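# Place bottles on ledges matching their cap colours

## Task

Put every bottle upright on the wall ledge whose label strip has the same colour as that bottle's cap, with the bottle's entire base resting on the ledge.

## Robot and tools

Robot: two seven-joint arms, left_arm and right_arm, each with a two-finger parallel gripper. Two fixed cameras, cam_high and cam_low, each 896x504 pixels. Calibration for both is given as pinhole plus radial distortion, but each camera may have shifted by a few degrees and millimetres.

Scene frame: origin on the floor plane z = 0, midway below the two arm bases, which sit 0.70 m higher. +x points forward, the direction both arms face. +z points up. left_arm is on the +y side; this does not match the left or right of the images. All positions are in metres and all quaternions are in w, x, y, z order, both in this frame. Reported hand positions and orientations can be off by a few centimetres, more at long reach.

Gripper: the fingers point along the gripper's own +z axis and close along its y axis. end_effector_position is the point between the pads when closed, just under 1 cm behind the tips. Closing pushes the tips about 17 mm further along +z, mostly while the pads are more than 70 mm apart. Opening runs from -1 (closed) to +1 (fully open, 0.145 m). Going from fully open to closed takes at least about 0.5 s.

The row format is used by every moving call: 16 plain numbers in one list covering both arms. The first 8 are left_arm: x, y, z, qw, qx, qy, qz, opening. The last 8 are right_arm in the same order. Position and quaternion are an absolute pose for that gripper in the scene frame, not an offset. Always fill in both arms. For an arm that should not move, repeat the pose it had in the last result from before it stopped, and repeat its current opening. Sending 0 as an opening is a real command. To hold a gripper's orientation steady, repeat the same quaternion each time rather than copying the slightly drifted reported one.

execute_actions(actions, cameras):
- actions is a list of actions. Each action is a list of 1 to 15 rows and lasts 15 control steps at 1/30 s each. If an action has fewer rows, its last row is held for the remaining steps.
- An action is rejected for both arms if any target lies more than 0.6 m from that gripper's current position along any of the gripper's own axes.
- If the first action fails this check against the latest reported state, or any action is malformed, the whole call is rejected.
- An empty actions list just returns the current state and images.
- cameras picks which images come back. Omitted, null or ["all"] means both; [] means none. An unknown name invalidates the call.

move(target, speed, blend, opening_speed, blocking, cameras):
- target is either one 16-number row or a list of up to 15 rows. The gripper runs straight-line paths through them, turning the shorter way. The 0.6 m check does not apply.
- speed: m/s, from 0.002 to 1.1, default 0.25. Rotation is capped at twice that value in rad/s. Give one number, or one per target.
- blend: metres of corner rounding at intermediate targets, default 0.
- opening_speed: at least 0.2 per second on the -1..1 scale. It ramps the fingers gradually.
- blocking=false returns after about 0.5 s while the move continues. A new move then takes over from the current path point.
- A move lasts at most 10 s. Paths do not avoid obstacles or the other arm. Grippers lag behind the path and may overshoot the speed, especially with the arm nearly straight.
- An opening change in a later target is applied only once all arms and fingers have come to rest there.
- The result adds a "move:" line giving the outcome: done (within 3 mm and 2 degrees), off_target, moving, held or fault. limits=paced means a pose was clipped; limits=held means steps were withheld. Reaching a target says nothing about contact.

wait(seconds 0 to 10, cameras): lets time pass while holding the last commands. Any running move carries on.

stop(cameras): brakes the running move. Braking needs distance, more at high speed.

zoom_image(camera "cam_high" or "cam_low", region [x0, y0, x1, y1]): region is in pixels from the top-left corner, at most 504x504, taken from that camera's latest image.

read_manual(section): returns URDF licence text only.

finished_scene(scene): ends the current scene permanently; pass its number. The goal must still hold once the robot is taken away.

Controller behaviour:
- Each step, the commanded orientation is limited to within 32 degrees of the measured one.
- Damped inverse kinematics puts position ahead of orientation. One action may fall short, so check the "Hand target" line and send the rest next.
- Large wrist turns can swing the elbow.
- The clearance check can block commands that bring one arm near the other's forearm, but not gripper against gripper.

Result fields:
- Joint positions: the last value per arm is the finger opening in metres.
- grip_measured: the opening on the -1..1 scale.
- Tool commands: the current gripper commands.
- Joint torques: in joint order. They include gravity, carry per-unit offsets and noise, and values 3 and 4 wrap around at ±28 N m.
- Joint velocities may read "within noise".
- execute_actions results also list positions at some steps.

Grasping: to hold something, keep commanding an opening clearly below grip_measured; the further below, the firmer the squeeze, up to roughly 10 N per pad for objects up to about 11 cm. Closing fast squeezes harder.

Motor heat: carrying loads, holding the arm outstretched, or pushing toward unreachable poses heats the motors. A MOTOR HOT line appears at 85 °C. At 100 °C the arm faults for 30 to 60 s and its joints may sag.

Avoid:
- dropping bottles or releasing them while they still move;
- fast impacts, slamming, or pressing hard;
- contact between the two arms, including one gripper closing on the other's fingers;
- knocking anything out of the work area or over.

Objects may occasionally be nudged by outside forces. Approach slowly near contact, and set bottles down gently and upright.

Each tool is called after "Call:" by a JSON object that holds its "op" and its "data", one argument or row to a line.

## Session

Call:
{"op": "execute_actions", "data": {
  "actions": []
}}

Call:
{"op": "zoom_image", "data": {
  "camera": "cam_high",
  "region": [420, 190, 700, 430]
}}

Call:
{"op": "zoom_image", "data": {
  "camera": "cam_low",
  "region": [320, 120, 640, 400]
}}

Scene clock: 0.00 s.
left_arm: end_effector_position=(+0.2239, +0.1828, +0.6144) grip_measured=+1.00 end_effector_quat_wxyz=(-0.319, +0.395, -0.515, +0.691) | right_arm: end_effector_position=(+0.4009, -0.1655, +0.3728) grip_measured=+1.00 end_effector_quat_wxyz=(+0.260, +0.265, +0.837, +0.401)
Joint positions: left_arm=[-1.106 0.942 0.535 2.339 -0.48 -0.199 -0.367 0.145] | right_arm=[0.583 0.619 -0.841 0.925 -1.182 -0.496 -0.047 0.145]
Joint velocities: within noise
Joint torques (N m): no reading
Motor temperatures (°C): left_arm=[20 21 22 21 21 23 21] | right_arm=[20 22 22 19 20 19 21]
Hand target: left_arm +0.2239, +0.1828, +0.6144; -0.319, +0.395, -0.515, +0.691 | right_arm +0.4009, -0.1655, +0.3728; +0.260, +0.265, +0.837, +0.401
Tool commands: left_gripper/opening=+1.0 right_gripper/opening=+1.0

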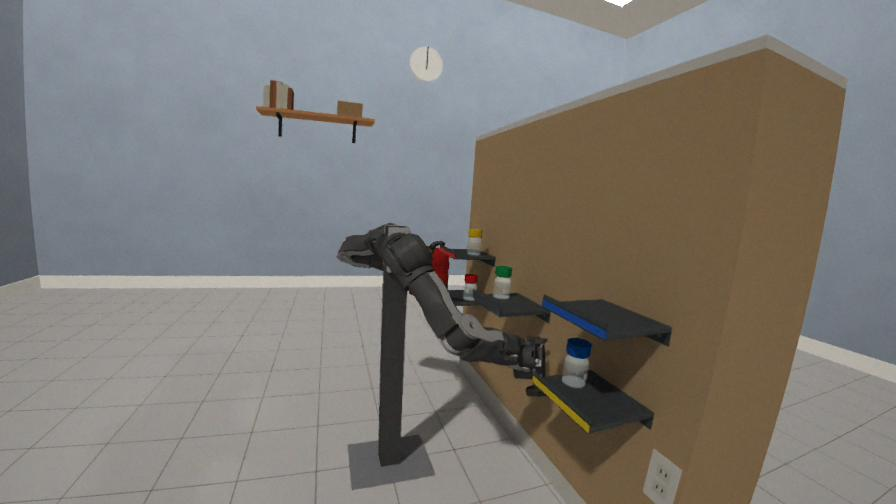

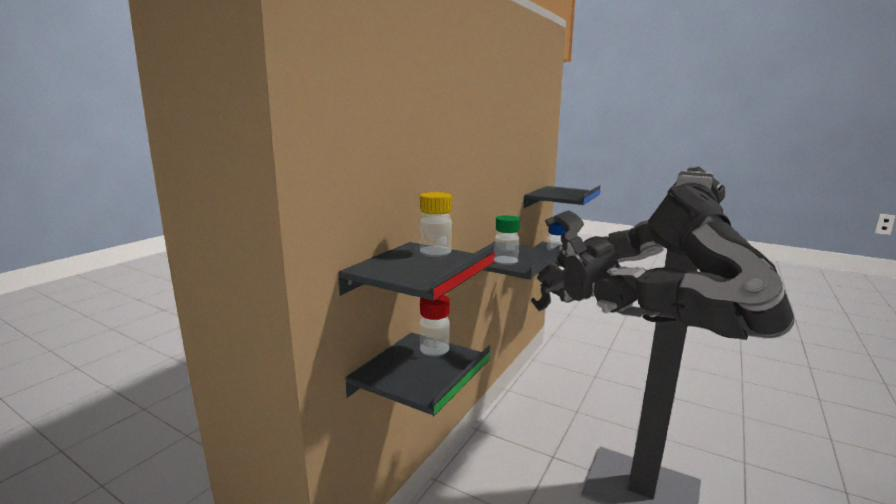

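Scaled by 1.800 from the camera's 896x504 image, which has a finer 1280x720 frame.

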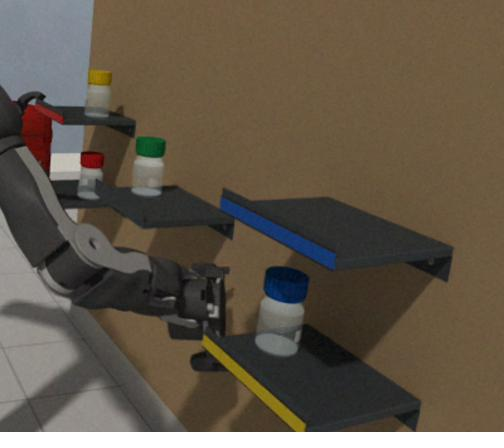

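Scaled by 1.575 from the camera's 896x504 image, which has a finer 1280x720 frame.

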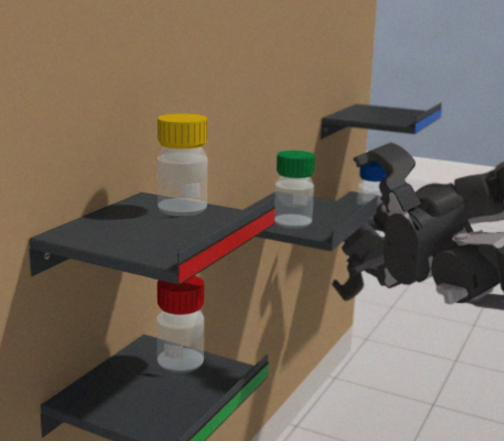

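Call:
{"op": "move", "data": {
  "target": [
    [0.22,0.19,0.62,-0.319,0.395,-0.515,0.691,0.3,0.25,-0.22,0.40,0.260,0.265,0.837,0.401,0.3],
    [0.265,0.125,0.59,0.2418,0.6645,-0.2418,0.6645,0.3,0.23,-0.35,0.485,0.0923,0.7010,-0.0923,0.7010,0.3]
  ],
  "speed": 0.28,
  "blend": 0.02
}}

Call:
{"op": "zoom_image", "data": {
  "camera": "cam_high",
  "region": [460, 240, 660, 430]
}}

Call:
{"op": "zoom_image", "data": {
  "camera": "cam_low",
  "region": [460, 150, 640, 310]
}}

Scene clock: 37.37 s.
left_arm: end_effector_position=(+0.2653, +0.1248, +0.5918) grip_measured=+0.30 end_effector_quat_wxyz=(+0.241, +0.663, -0.241, +0.667) | right_arm: end_effector_position=(+0.2295, -0.3502, +0.4839) grip_measured=+0.30 end_effector_quat_wxyz=(+0.094, +0.703, -0.092, +0.699)
Joint positions: left_arm=[-1.217 1.692 0.522 2.235 1.124 -0.564 -0.199 0.098] | right_arm=[-0.898 1.127 -0.012 1.796 0.902 -0.783 -0.561 0.098]
Joint velocities: within noise
Joint torques (N m): left_arm=[3.2 2.15 1.63 1.55 0.1 -0.7 0.23] | right_arm=[0.38 3.81 3.73 2.26 -0.07 -0.44 0.17]
Motor temperatures (°C): left_arm=[20 21 22 21 21 23 21] | right_arm=[22 23 22 19 20 19 21]
Hand target: left_arm +0.2650, +0.1250, +0.5901; +0.242, +0.664, -0.242, +0.665 | right_arm +0.2300, -0.3500, +0.4850; +0.092, +0.701, -0.092, +0.701
Off the commanded pose: left_arm 0.002 m, 0 deg | right_arm 0.001 m, 0 deg.
joint sent to its limit (right arm) — joint 6 (wrist pitch), lower limit. The joint targets still meet the commanded pose.
move: done

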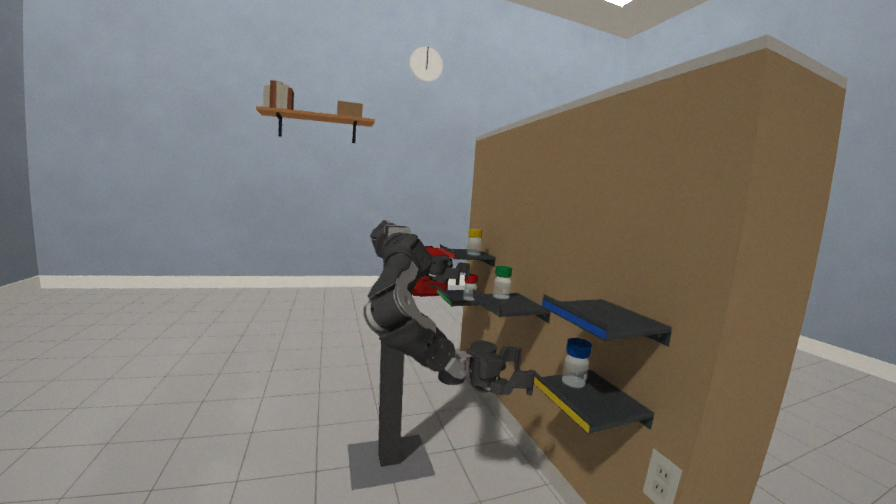

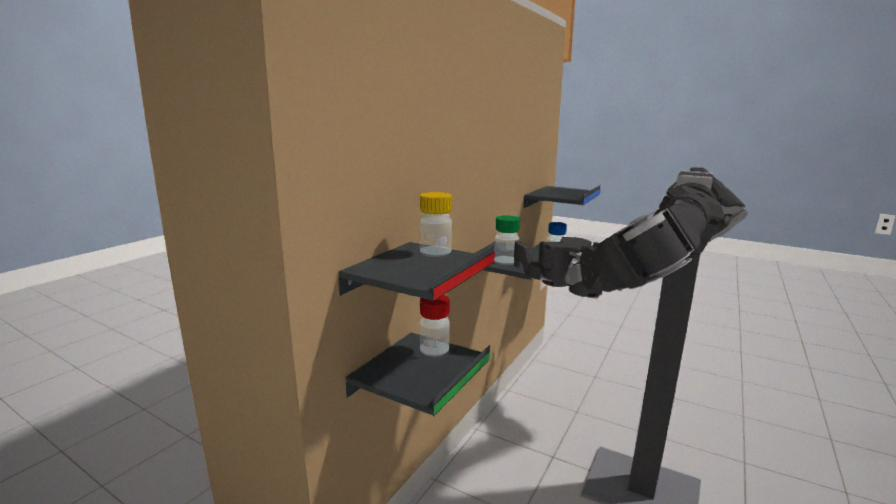

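Scaled by 2.520 from the camera's 896x504 image, which has a finer 1280x720 frame.

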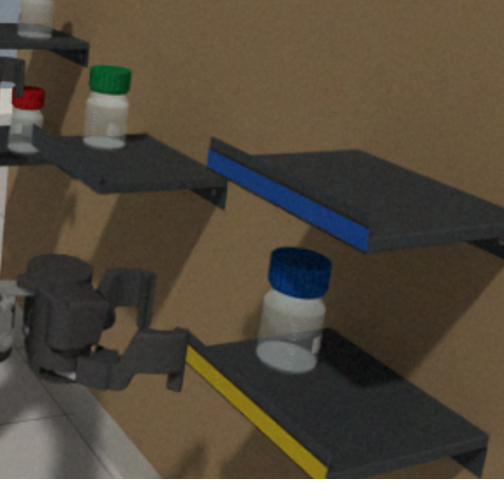

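Scaled by 2.800 from the camera's 896x504 image, which has a finer 1280x720 frame.

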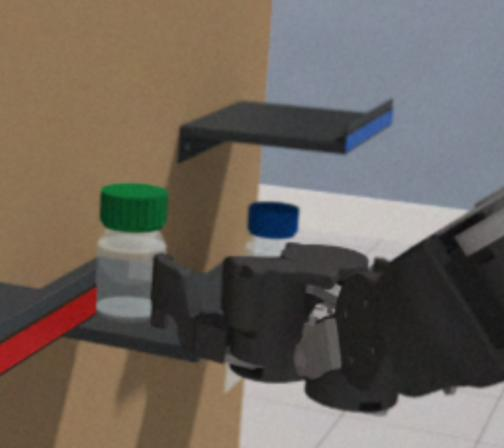

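Call:
{"op": "move", "data": {
  "target": [0.372,0.040,0.588,0.2418,0.6645,-0.2418,0.6645,0.3,0.374,-0.359,0.491,0.0923,0.7010,-0.0923,0.7010,0.3],
  "speed": 0.13
}}

Call:
{"op": "zoom_image", "data": {
  "camera": "cam_high",
  "region": [480, 240, 680, 430]
}}

Call:
{"op": "zoom_image", "data": {
  "camera": "cam_low",
  "region": [460, 170, 620, 290]
}}

Scene clock: 57.20 s.
left_arm: end_effector_position=(+0.3337, +0.0827, +0.6053) grip_measured=+0.30 end_effector_quat_wxyz=(+0.248, +0.711, -0.294, +0.589) | right_arm: end_effector_position=(+0.3745, -0.3604, +0.4944) grip_measured=+0.30 end_effector_quat_wxyz=(+0.093, +0.697, -0.096, +0.705)
Joint positions: left_arm=[-1.407 2.011 1.054 2.013 1.497 -0.178 -0.087 0.098] | right_arm=[0.127 0.954 -0.456 1.355 0.996 -0.38 -0.347 0.098]
Joint velocities: within noise
Joint torques (N m): left_arm=[5.95 0.75 3.37 0.49 0.15 -0.53 0.23] | right_arm=[3.73 6 2.52 2 -0.13 -0.31 0.14]
Motor temperatures (°C): left_arm=[21 21 23 21 21 24 21] | right_arm=[21 23 23 19 20 20 21]
Hand target: left_arm +0.3334, +0.0826, +0.6043; +0.249, +0.712, -0.294, +0.586 | right_arm +0.3740, -0.3589, +0.4911; +0.092, +0.701, -0.092, +0.701
Off the commanded pose: left_arm 0.060 m, 12 deg | right_arm 0.004 m, 1 deg.
joint read past its limit (left arm) — joint 2 (shoulder roll), upper limit.
joint sent to its limit (left arm) — joint 1 (shoulder pitch), lower limit; joint 2 (shoulder roll), upper limit. The joint targets are off in position and orientation.
move: off_target (left_arm, right_arm)

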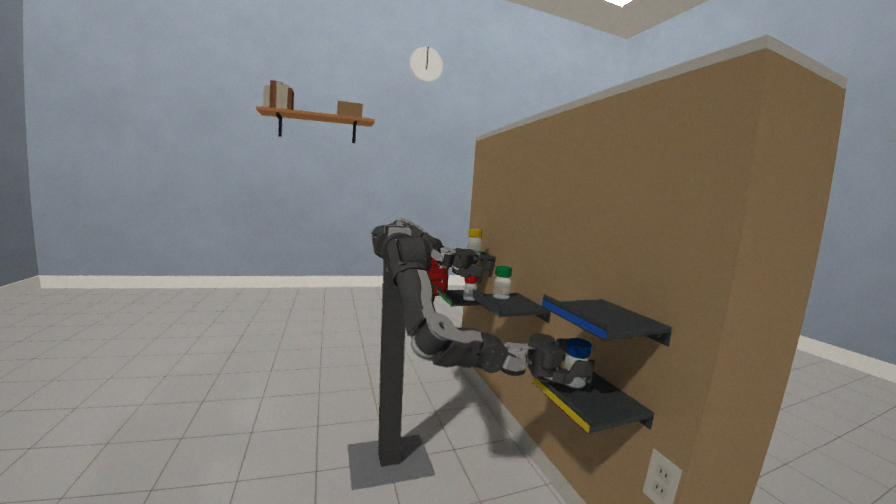

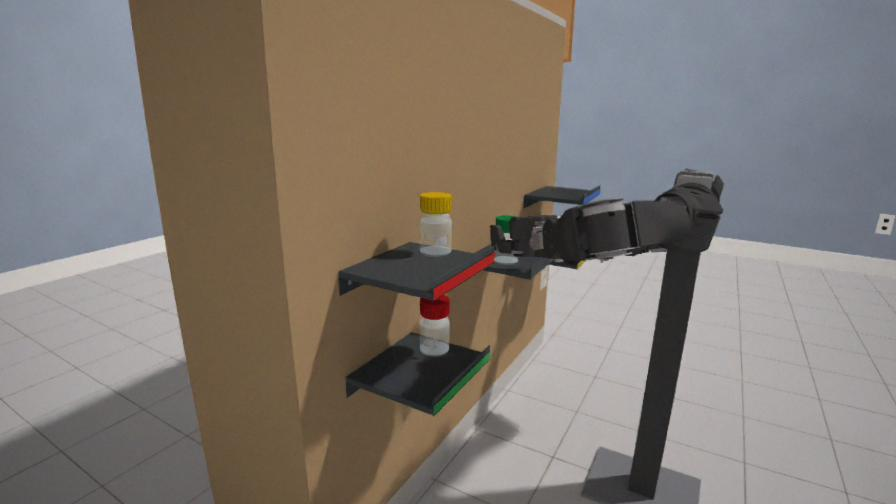

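Scaled by 2.520 from the camera's 896x504 image, which has a finer 1280x720 frame.

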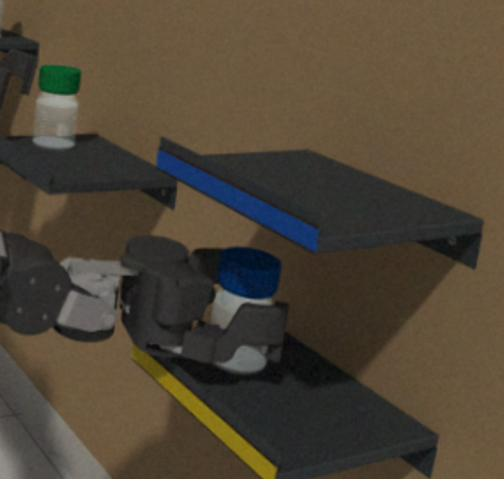

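Scaled by 3.150 from the camera's 896x504 image, which has a finer 1280x720 frame.

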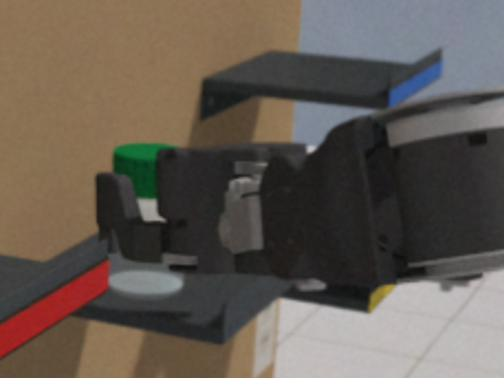

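Call:
{"op": "move", "data": {
  "target": [
    [0.265,0.13,0.612,0.2418,0.6645,-0.2418,0.6645,0.3,0.3745,-0.3604,0.494,0.0923,0.7010,-0.0923,0.7010,-0.6],
    [0.22,0.25,0.42,0,0.7071,0,0.7071,0.3,0.3745,-0.3604,0.528,0.0923,0.7010,-0.0923,0.7010,-0.6],
    [0.265,0.13,0.588,0.2418,0.6645,-0.2418,0.6645,0.3,0.22,-0.345,0.533,0.0923,0.7010,-0.0923,0.7010,-0.6]
  ],
  "speed": 0.2,
  "opening_speed": 0.9
}}

Call:
{"op": "zoom_image", "data": {
  "camera": "cam_high",
  "region": [460, 240, 660, 430]
}}

Call:
{"op": "zoom_image", "data": {
  "camera": "cam_low",
  "region": [460, 170, 620, 290]
}}

Scene clock: 80.20 s.
left_arm: end_effector_position=(+0.2660, +0.1308, +0.5896) grip_measured=+0.30 end_effector_quat_wxyz=(+0.240, +0.662, -0.240, +0.668) | right_arm: end_effector_position=(+0.2187, -0.3464, +0.5304) grip_measured=-0.25 end_effector_quat_wxyz=(+0.094, +0.704, -0.097, +0.697)
Joint positions: left_arm=[-1.114 1.691 0.404 2.214 1.132 -0.594 -0.175 0.098] | right_arm=[-1.311 1.093 0.447 2.028 0.957 -0.689 -0.549 0.057]
Joint velocities: within noise
Joint torques (N m): left_arm=[3.55 2.52 1.62 2.4 0.11 -0.53 0.23] | right_arm=[-0.2 1.91 4.12 2.48 -0.32 -0.47 0.16]
Motor temperatures (°C): left_arm=[22 21 24 21 21 24 21] | right_arm=[21 24 23 19 20 20 21]
Hand target: left_arm +0.2650, +0.1300, +0.5880; +0.242, +0.664, -0.242, +0.665 | right_arm +0.2199, -0.3450, +0.5329; +0.092, +0.701, -0.092, +0.701
Off the commanded pose: left_arm 0.002 m, 1 deg | right_arm 0.003 m, 1 deg.
move: done; limits=paced

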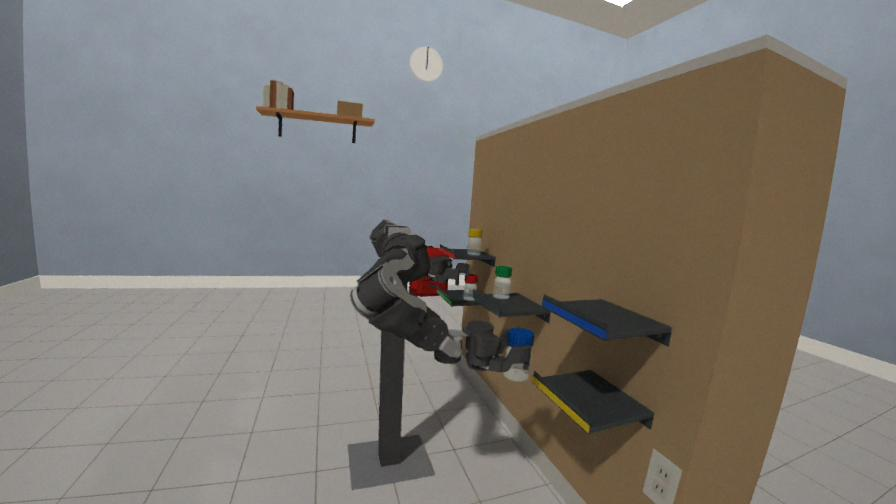

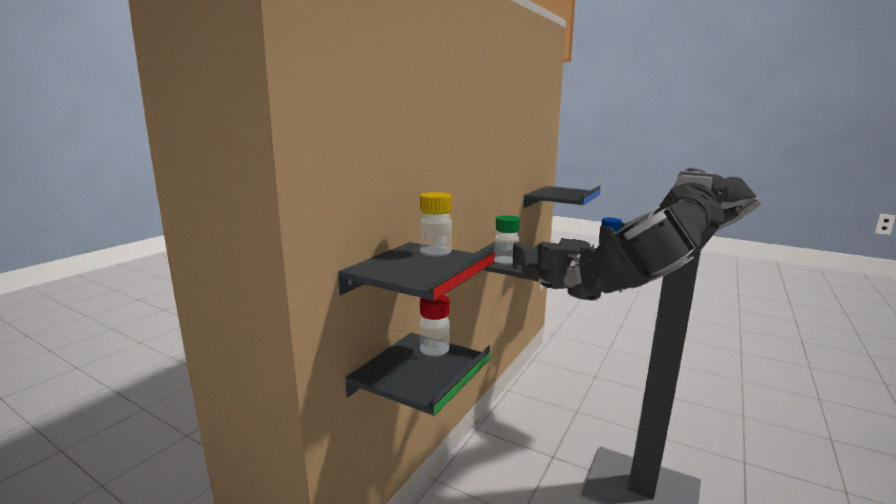

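Scaled by 2.520 from the camera's 896x504 image, which has a finer 1280x720 frame.

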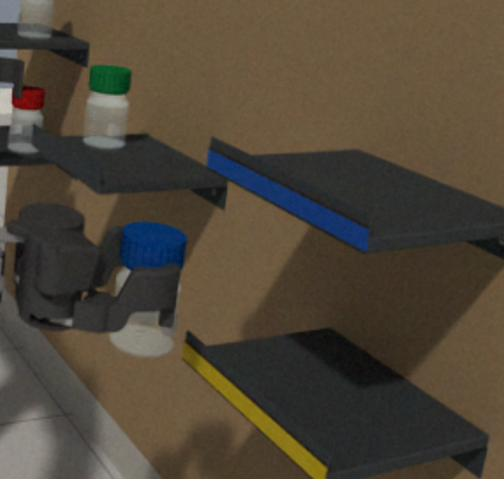

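Scaled by 3.150 from the camera's 896x504 image, which has a finer 1280x720 frame.

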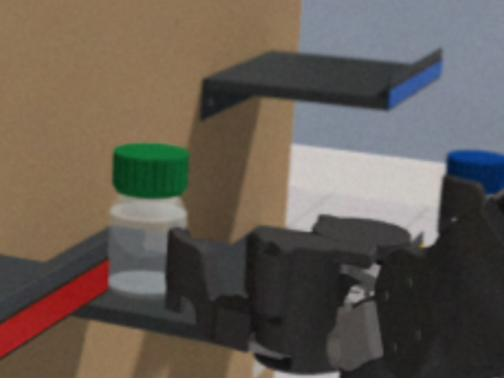

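Call:
{"op": "move", "data": {
  "target": [
    [0.23,0.20,0.45,0,0.7071,0,0.7071,0.3,0.205,-0.39,0.55,0.0923,0.7010,-0.0923,0.7010,-0.6],
    [0.24,0.22,0.31,0,0.7071,0,0.7071,0.3,0.21,-0.40,0.728,0.0923,0.7010,-0.0923,0.7010,-0.6],
    [0.25,0.22,0.50,0,0.7071,0,0.7071,0.3,0.37,-0.40,0.728,0.0923,0.7010,-0.0923,0.7010,-0.6]
  ],
  "speed": 0.2,
  "blend": 0.02
}}

Call:
{"op": "zoom_image", "data": {
  "camera": "cam_high",
  "region": [500, 230, 680, 350]
}}

Scene clock: 103.17 s.
left_arm: end_effector_position=(+0.2513, +0.2204, +0.5016) grip_measured=+0.30 end_effector_quat_wxyz=(+0.014, +0.776, -0.054, +0.629) | right_arm: end_effector_position=(+0.3699, -0.3999, +0.7269) grip_measured=-0.25 end_effector_quat_wxyz=(+0.098, +0.703, -0.083, +0.700)
Joint positions: left_arm=[-1.407 1.874 0.214 2.175 0.903 -0.788 -1.06 0.098] | right_arm=[-1.077 1.565 1.222 1.647 1.559 0.153 -0.326 0.057]
Joint velocities: within noise
Joint torques (N m): left_arm=[3.13 1.44 0.5 3.06 -0.24 -0.35 -0.05] | right_arm=[4.29 3.68 3.74 0.27 -0.04 -0.77 -0.03]
Motor temperatures (°C): left_arm=[21 21 23 21 21 24 21] | right_arm=[21 23 23 19 20 20 21]
Hand target: left_arm +0.2500, +0.2203, +0.5005; +0.013, +0.778, -0.054, +0.626 | right_arm +0.3699, -0.4001, +0.7280; +0.097, +0.699, -0.085, +0.703
Off the commanded pose: left_arm 0.002 m, 14 deg | right_arm 0.001 m, 1 deg.
joint read past its limit (left arm) — joint 6 (wrist pitch), lower limit.
joint sent to its limit (left arm) — joint 1 (shoulder pitch), lower limit; joint 6 (wrist pitch), lower limit. The joint targets are off in orientation, not in position.
joint sent to its limit (right arm) — joint 5 (forearm roll), upper limit. The joint targets still meet the commanded pose.
move: off_target (left_arm); limits=paced

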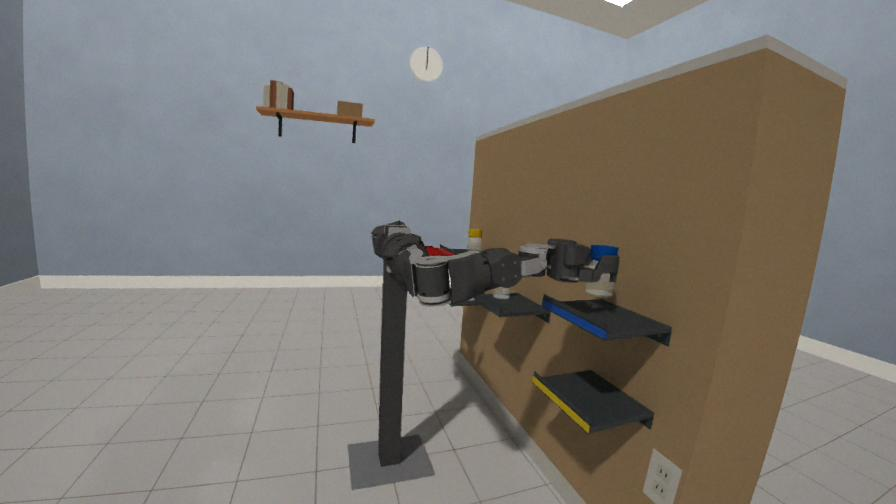

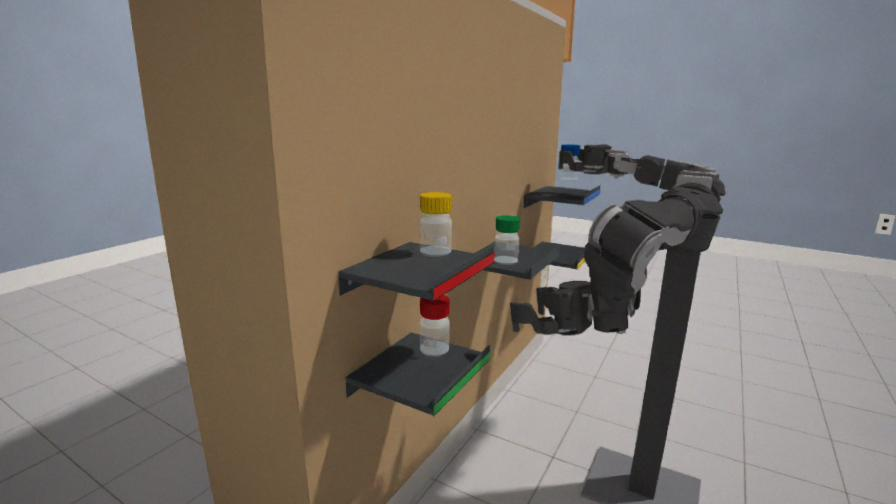

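Scaled by 2.800 from the camera's 896x504 image, which has a finer 1280x720 frame.

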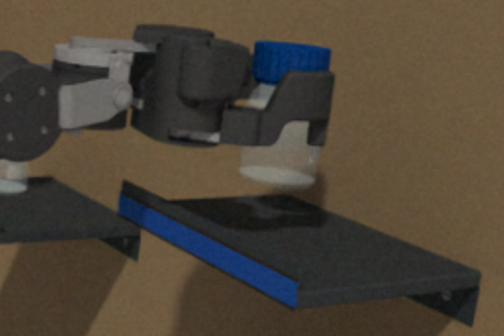

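Call:
{"op": "move", "data": {
  "target": [
    [0.24,0.22,0.28,0,0.7071,0,0.7071,0.3,0.37,-0.40,0.692,0.0923,0.7010,-0.0923,0.7010,-0.6],
    [0.20,0.48,0.30,-0.153,0.690,0.153,0.690,0.3,0.37,-0.40,0.688,0.0923,0.7010,-0.0923,0.7010,-0.6],
    [0.20,0.37,0.52,-0.153,0.690,0.153,0.690,0.3,0.37,-0.40,0.688,0.0923,0.7010,-0.0923,0.7010,-0.6]
  ],
  "speed": [0.2,0.2,0.2]
}}

Call:
{"op": "zoom_image", "data": {
  "camera": "cam_high",
  "region": [500, 230, 680, 350]
}}

Scene clock: 142.53 s.
left_arm: end_effector_position=(+0.2012, +0.3679, +0.5214) grip_measured=+0.30 end_effector_quat_wxyz=(-0.149, +0.689, +0.151, +0.693) | right_arm: end_effector_position=(+0.3703, -0.3992, +0.6879) grip_measured=-0.25 end_effector_quat_wxyz=(+0.092, +0.703, -0.089, +0.699)
Joint positions: left_arm=[-1.193 0.961 0.369 2.002 0.882 -0.649 -0.621 0.098] | right_arm=[-1.186 1.556 1.155 1.658 1.559 -0.023 -0.33 0.057]
Joint velocities: within noise
Joint torques (N m): left_arm=[-0.41 2.1 2 2.21 -0.1 -0.44 -0.05] | right_arm=[3.73 2.94 3.88 0.34 -0.06 -0.78 -0.13]
Motor temperatures (°C): left_arm=[21 21 23 21 21 24 21] | right_arm=[22 23 23 19 20 21 21]
Hand target: left_arm +0.2000, +0.3700, +0.5201; -0.153, +0.690, +0.153, +0.690 | right_arm +0.3699, -0.4000, +0.6880; +0.093, +0.701, -0.092, +0.701
Off the commanded pose: left_arm 0.003 m, 1 deg | right_arm 0.001 m, 1 deg.
joint sent to its limit (right arm) — joint 5 (forearm roll), upper limit. The joint targets still meet the commanded pose.
move: done; limits=paced

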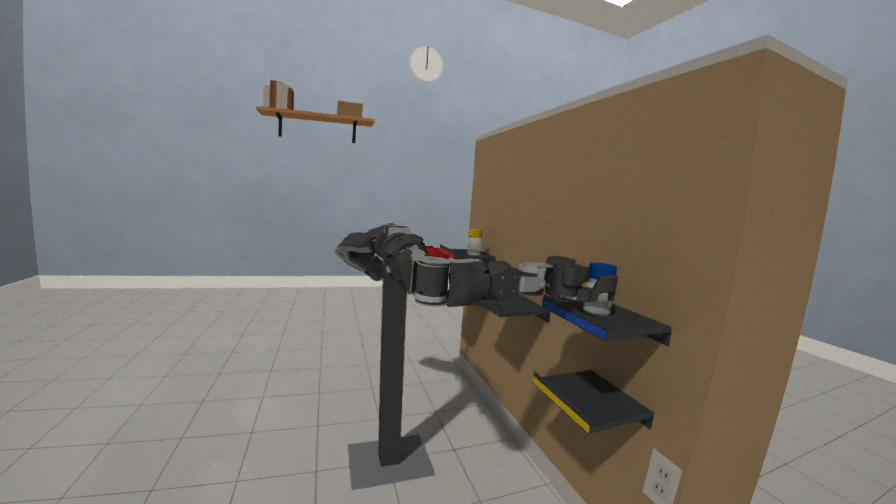

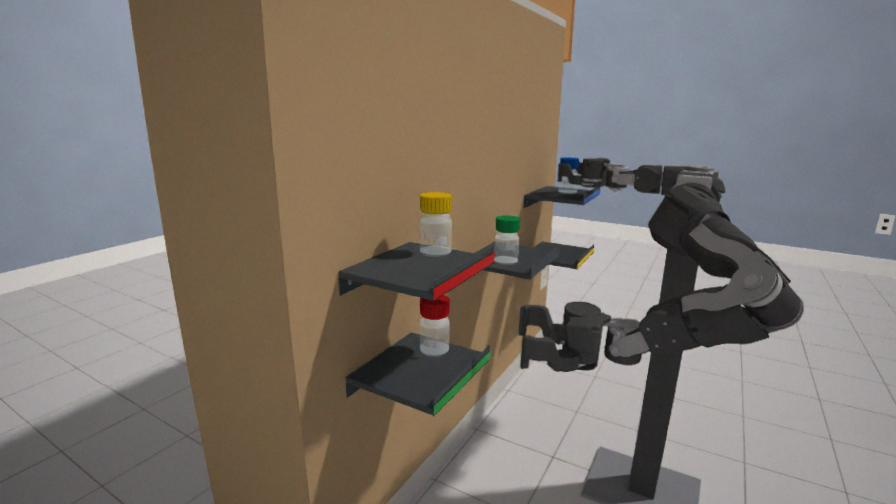

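Scaled by 2.800 from the camera's 896x504 image, which has a finer 1280x720 frame.

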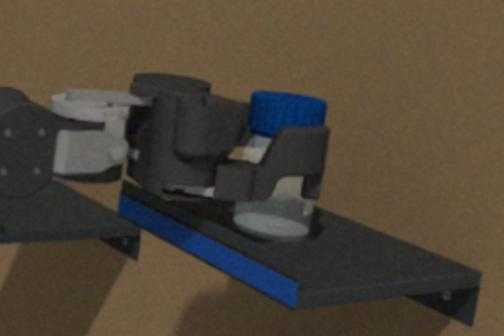

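Call:
{"op": "move", "data": {
  "target": [
    [0.22,0.345,0.49,0,0.7071,0,0.7071,0.3,0.37,-0.40,0.683,0.0923,0.7010,-0.0923,0.7010,-0.6],
    [0.23,0.345,0.49,0,0.7071,0,0.7071,0.3,0.37,-0.40,0.676,0.0923,0.7010,-0.0923,0.7010,-0.6]
  ],
  "speed": [0.15,0.02]
}}

Call:
{"op": "zoom_image", "data": {
  "camera": "cam_high",
  "region": [500, 230, 680, 350]
}}

Call:
{"op": "zoom_image", "data": {
  "camera": "cam_low",
  "region": [400, 260, 600, 410]
}}

Scene clock: 155.30 s.
left_arm: end_effector_position=(+0.2306, +0.3439, +0.4921) grip_measured=+0.30 end_effector_quat_wxyz=(+0.002, +0.704, -0.002, +0.710) | right_arm: end_effector_position=(+0.3701, -0.3992, +0.6852) grip_measured=-0.25 end_effector_quat_wxyz=(+0.092, +0.689, -0.090, +0.713)
Joint positions: left_arm=[-1.003 1.069 0.21 1.693 1.073 -0.769 -0.006 0.098] | right_arm=[-1.23 1.558 1.155 1.656 1.55 -0.108 -0.331 0.057]
Joint velocities: within noise
Joint torques (N m): left_arm=[0.7 3.84 1.51 1.62 0.15 -0.52 0.01] | right_arm=[1.99 3.07 3.07 0.23 0.2 0.07 -0.12]
Motor temperatures (°C): left_arm=[21 21 23 21 21 24 21] | right_arm=[22 23 23 19 20 21 21]
Hand target: left_arm +0.2300, +0.3449, +0.4900; +0.000, +0.707, +0.000, +0.707 | right_arm +0.3698, -0.3999, +0.6760; +0.092, +0.701, -0.092, +0.701
Off the commanded pose: left_arm 0.002 m, 1 deg | right_arm 0.009 m, 2 deg.
move: off_target (right_arm)

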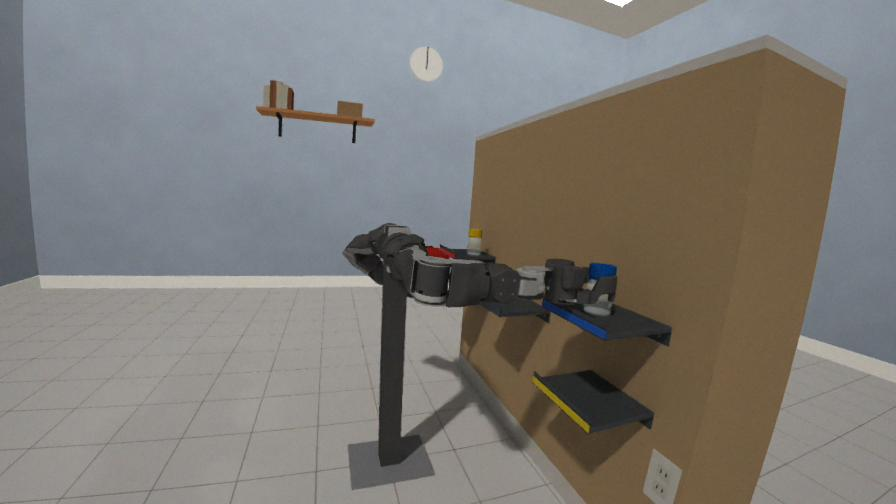

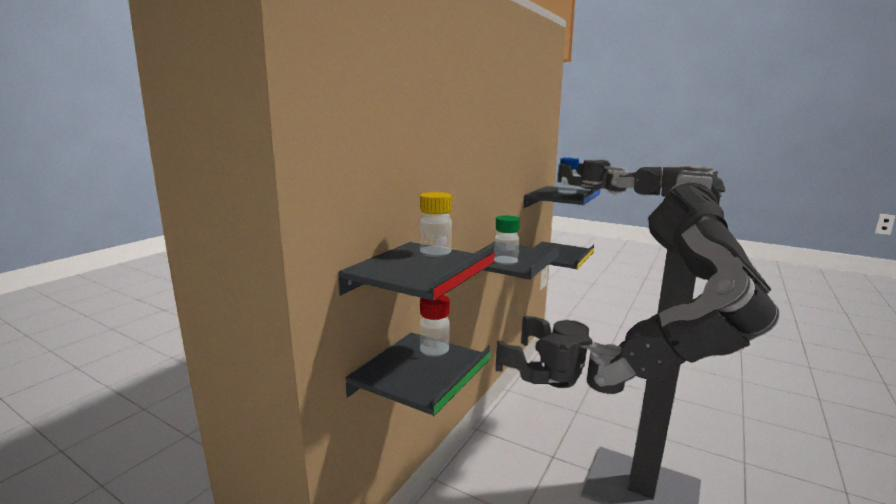

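Scaled by 2.800 from the camera's 896x504 image, which has a finer 1280x720 frame.

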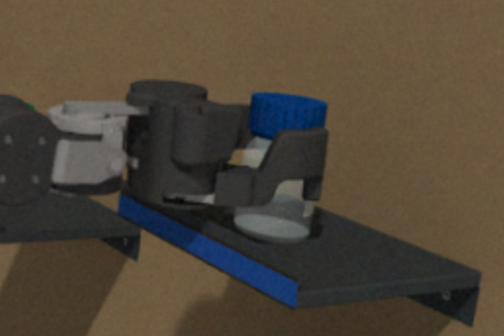

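Scaled by 2.520 from the camera's 896x504 image, which has a finer 1280x720 frame.

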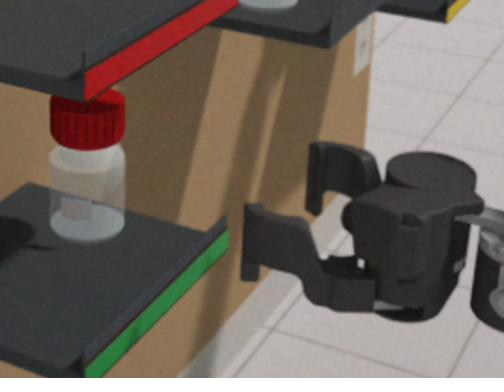

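Call:
{"op": "move", "data": {
  "target": [
    [0.23,0.345,0.491,0,0.7071,0,0.7071,0.3,0.370,-0.40,0.684,0.0923,0.7010,-0.0923,0.7010,0.1],
    [0.378,0.344,0.492,0,0.7071,0,0.7071,0.3,0.370,-0.40,0.685,0.0923,0.7010,-0.0923,0.7010,0.1]
  ],
  "speed": 0.13,
  "opening_speed": 0.8
}}

Call:
{"op": "zoom_image", "data": {
  "camera": "cam_high",
  "region": [460, 210, 680, 350]
}}

Call:
{"op": "zoom_image", "data": {
  "camera": "cam_low",
  "region": [360, 260, 560, 410]
}}

Scene clock: 170.90 s.
left_arm: end_effector_position=(+0.3790, +0.3448, +0.4960) grip_measured=+0.30 end_effector_quat_wxyz=(-0.001, +0.703, +0.002, +0.711) | right_arm: end_effector_position=(+0.3705, -0.3990, +0.6862) grip_measured=+0.10 end_effector_quat_wxyz=(+0.092, +0.699, -0.089, +0.703)
Joint positions: left_arm=[0.117 0.966 -0.388 1.263 1.035 -0.383 0.043 0.098] | right_arm=[-1.205 1.558 1.156 1.656 1.558 -0.053 -0.331 0.083]
Joint velocities: within noise
Joint torques (N m): left_arm=[4.89 6.34 1.83 2.14 0.14 -0.54 0.23] | right_arm=[3.97 2.55 4.27 0.46 -0.02 -0.28 -0.11]
Motor temperatures (°C): left_arm=[21 22 23 21 21 24 21] | right_arm=[21 23 23 19 20 20 21]
Hand target: left_arm +0.3780, +0.3440, +0.4921; +0.000, +0.707, +0.000, +0.707 | right_arm +0.3700, -0.3999, +0.6850; +0.093, +0.701, -0.092, +0.701
Off the commanded pose: left_arm 0.004 m, 1 deg | right_arm 0.002 m, 0 deg.
joint sent to its limit (right arm) — joint 5 (forearm roll), upper limit. The joint targets still meet the commanded pose.
move: off_target (left_arm)

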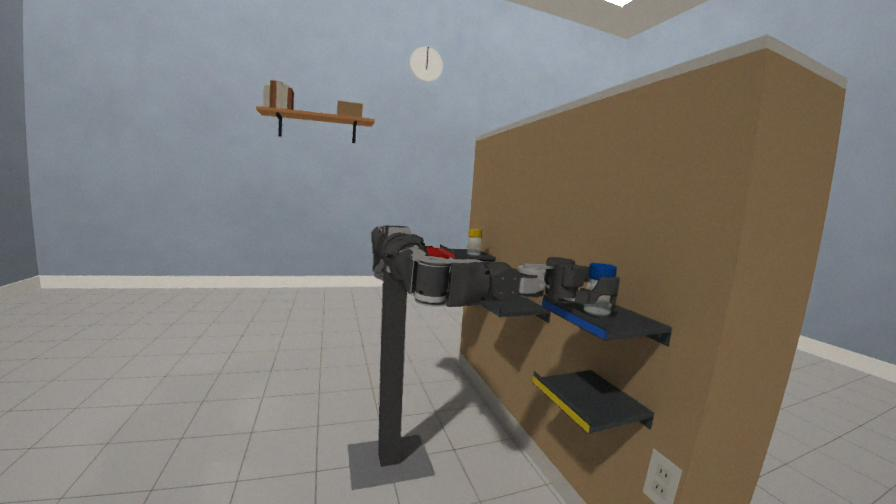

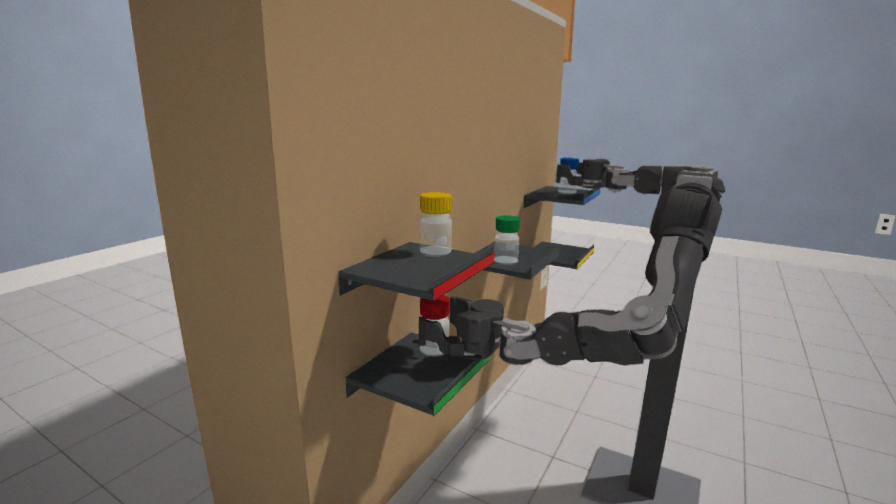

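Scaled by 2.291 from the camera's 896x504 image, which has a finer 1280x720 frame.

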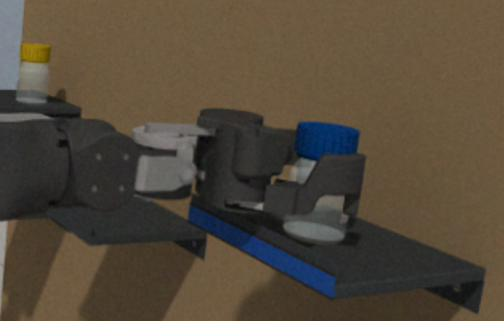

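Scaled by 2.520 from the camera's 896x504 image, which has a finer 1280x720 frame.

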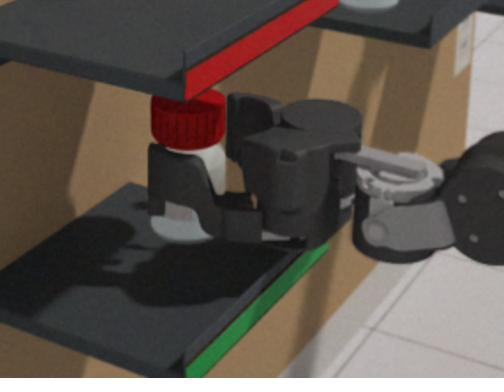

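Call:
{"op": "move", "data": {
  "target": [
    [0.379,0.3445,0.490,0,0.7071,0,0.7071,-0.6,0.370,-0.40,0.687,0.0923,0.7010,-0.0923,0.7010,0.1],
    [0.379,0.3445,0.530,0,0.7071,0,0.7071,-0.6,0.30,-0.38,0.69,0.0923,0.7010,-0.0923,0.7010,0.1],
    [0.205,0.37,0.533,0,0.7071,0,0.7071,-0.6,0.22,-0.365,0.69,0.0923,0.7010,-0.0923,0.7010,0.1],
    [0.205,0.42,0.728,-0.1228,0.6964,0.1228,0.6964,-0.6,0.24,-0.25,0.67,0,0.7071,0,0.7071,0.1],
    [0.37,0.457,0.728,-0.1228,0.6964,0.1228,0.6964,-0.6,0.24,-0.25,0.67,0,0.7071,0,0.7071,0.1]
  ],
  "speed": [0.1,0.1,0.2,0.2,0.2],
  "blend": [0,0.004,0.02,0.01,0],
  "opening_speed": 0.9
}}

Call:
{"op": "zoom_image", "data": {
  "camera": "cam_high",
  "region": [440, 190, 680, 350]
}}

Call:
{"op": "zoom_image", "data": {
  "camera": "cam_low",
  "region": [340, 150, 560, 310]
}}

Scene clock: 199.77 s.
left_arm: end_effector_position=(+0.3703, +0.4567, +0.7277) grip_measured=-0.24 end_effector_quat_wxyz=(-0.124, +0.699, +0.123, +0.694) | right_arm: end_effector_position=(+0.2404, -0.2515, +0.6707) grip_measured=+0.10 end_effector_quat_wxyz=(-0.054, +0.690, +0.054, +0.719)
Joint positions: left_arm=[-1.156 1.595 1.296 1.422 1.559 0.147 -0.224 0.057] | right_arm=[-1.236 0.887 1.151 2.441 1.311 0.021 -0.07 0.083]
Joint velocities: within noise
Joint torques (N m): left_arm=[4.87 3.34 3.32 0.36 0.04 -0.98 0.19] | right_arm=[-0.22 1.94 1.84 1.22 0.03 -0.57 0.11]
Motor temperatures (°C): left_arm=[22 23 23 21 21 24 21] | right_arm=[21 23 24 19 20 20 21]
Hand target: left_arm +0.3700, +0.4570, +0.7280; -0.123, +0.696, +0.123, +0.696 | right_arm +0.2404, -0.2505, +0.6699; -0.056, +0.691, +0.055, +0.719
Off the commanded pose: left_arm 0.001 m, 0 deg | right_arm 0.002 m, 9 deg.
joint read past its limit (right arm) — joint 4 (elbow), upper limit, where the elbow is as bent as it goes.
joint sent to its limit (right arm) — joint 4 (elbow), upper limit, where the elbow is as bent as it goes. The joint targets are off in orientation, not in position.
move: off_target (right_arm)

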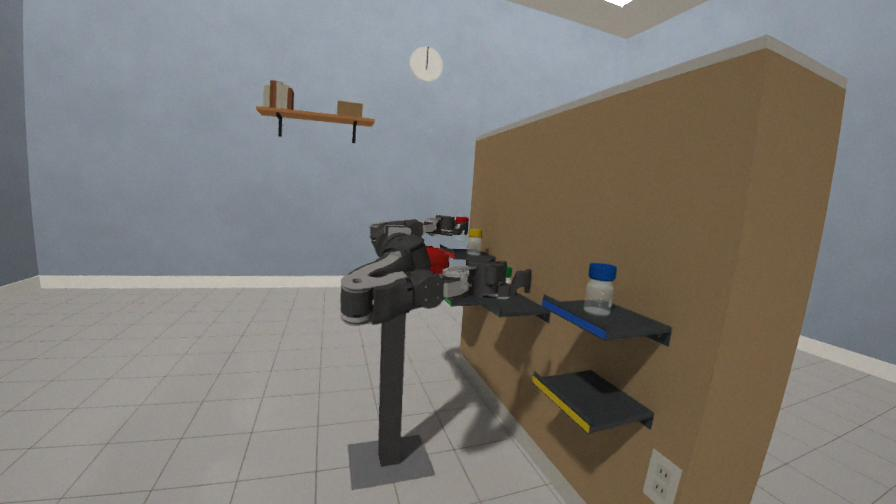

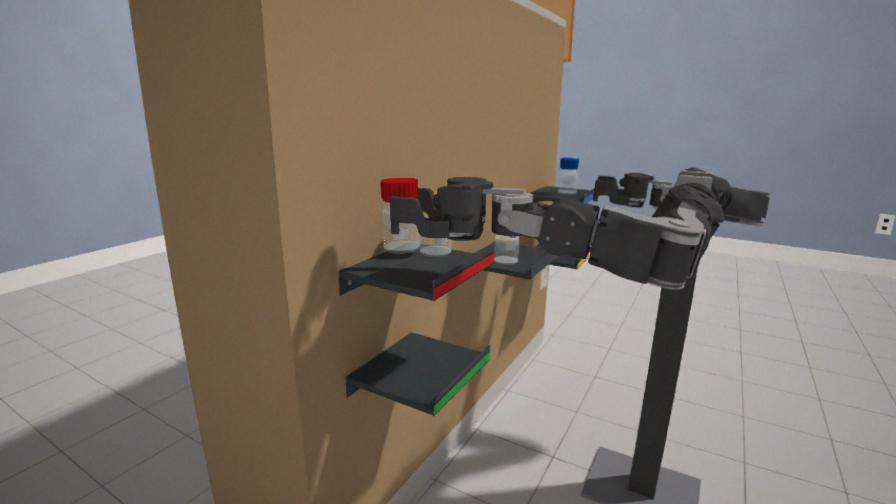

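Scaled by 2.100 from the camera's 896x504 image, which has a finer 1280x720 frame.

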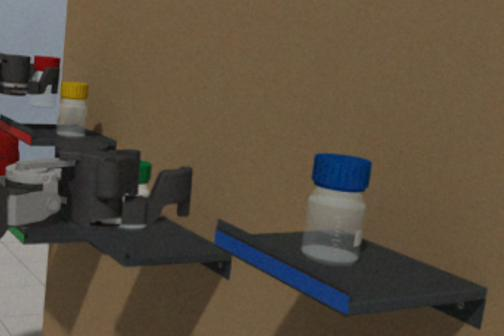

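Scaled by 2.291 from the camera's 896x504 image, which has a finer 1280x720 frame.

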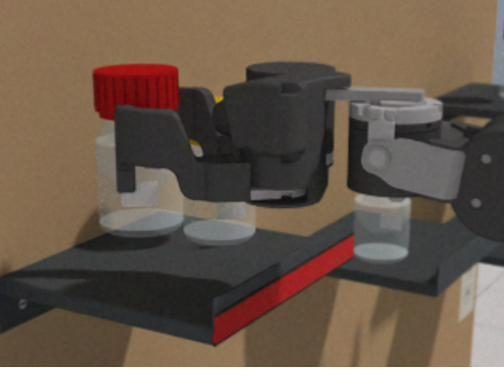

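Call:
{"op": "move", "data": {
  "target": [
    [0.37,0.457,0.692,-0.1228,0.6964,0.1228,0.6964,-0.6,0.2404,-0.2505,0.67,-0.054,0.690,0.054,0.719,0.1],
    [0.37,0.457,0.677,-0.1228,0.6964,0.1228,0.6964,-0.6,0.2404,-0.2505,0.67,-0.054,0.690,0.054,0.719,0.1]
  ],
  "speed": [0.1,0.025]
}}

Call:
{"op": "zoom_image", "data": {
  "camera": "cam_low",
  "region": [340, 150, 560, 310]
}}

Scene clock: 212.00 s.
left_arm: end_effector_position=(+0.3696, +0.4575, +0.6848) grip_measured=-0.24 end_effector_quat_wxyz=(-0.124, +0.685, +0.124, +0.707) | right_arm: end_effector_position=(+0.2404, -0.2514, +0.6709) grip_measured=+0.10 end_effector_quat_wxyz=(-0.053, +0.690, +0.055, +0.720)
Joint positions: left_arm=[-1.31 1.584 1.228 1.43 1.584 -0.111 -0.224 0.057] | right_arm=[-1.236 0.887 1.15 2.441 1.309 0.018 -0.07 0.083]
Joint velocities: within noise
Joint torques (N m): left_arm=[2.89 2.81 2.8 0.01 0.09 -0.11 0.16] | right_arm=[-0.3 2.15 1.77 1.26 0 -0.55 0.04]
Motor temperatures (°C): left_arm=[22 23 24 21 21 25 21] | right_arm=[21 23 23 19 20 20 21]
Hand target: left_arm +0.3698, +0.4570, +0.6770; -0.124, +0.696, +0.122, +0.696 | right_arm +0.2405, -0.2507, +0.6700; -0.055, +0.690, +0.055, +0.720
Off the commanded pose: left_arm 0.008 m, 2 deg | right_arm 0.001 m, 0 deg.
joint read past its limit (right arm) — joint 4 (elbow), upper limit, where the elbow is as bent as it goes.
joint sent to its limit (left arm) — joint 5 (forearm roll), upper limit. The joint targets still meet the commanded pose.
joint sent to its limit (right arm) — joint 4 (elbow), upper limit, where the elbow is as bent as it goes. The joint targets still meet the commanded pose.
move: off_target (left_arm)

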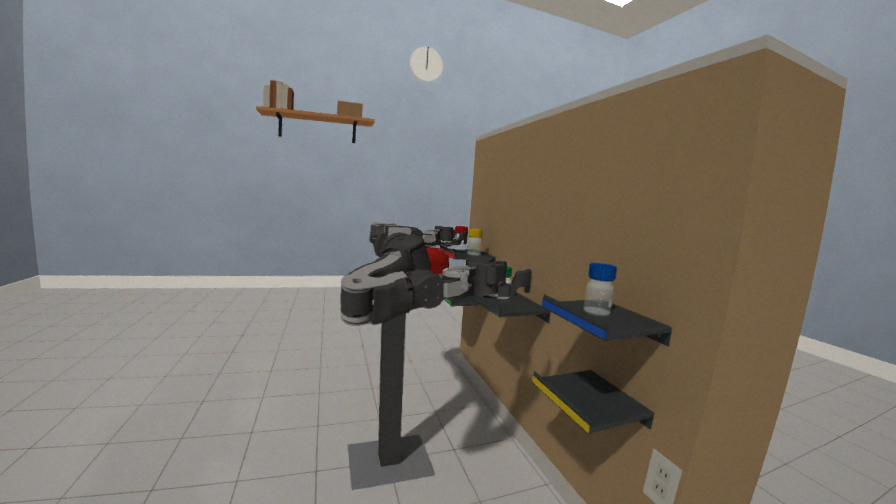

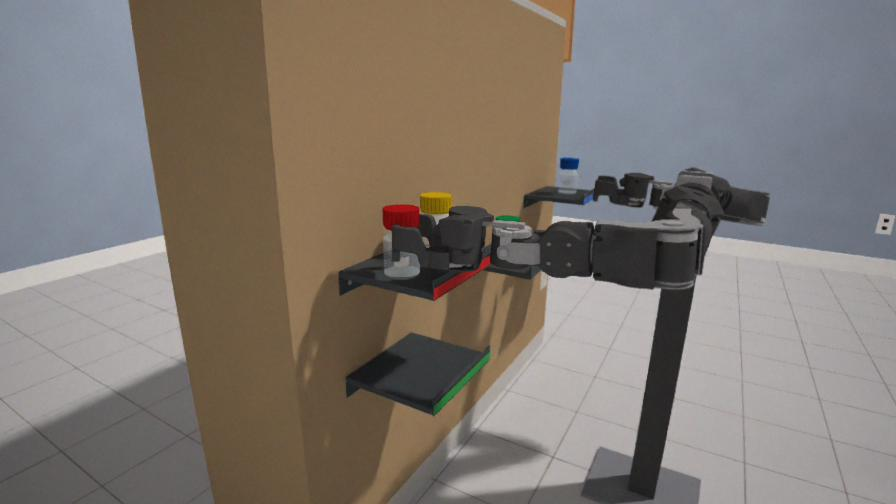

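Scaled by 2.291 from the camera's 896x504 image, which has a finer 1280x720 frame.

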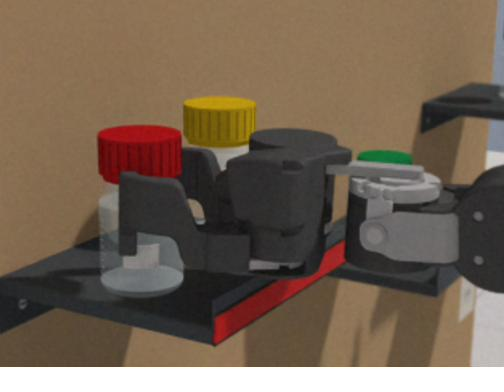

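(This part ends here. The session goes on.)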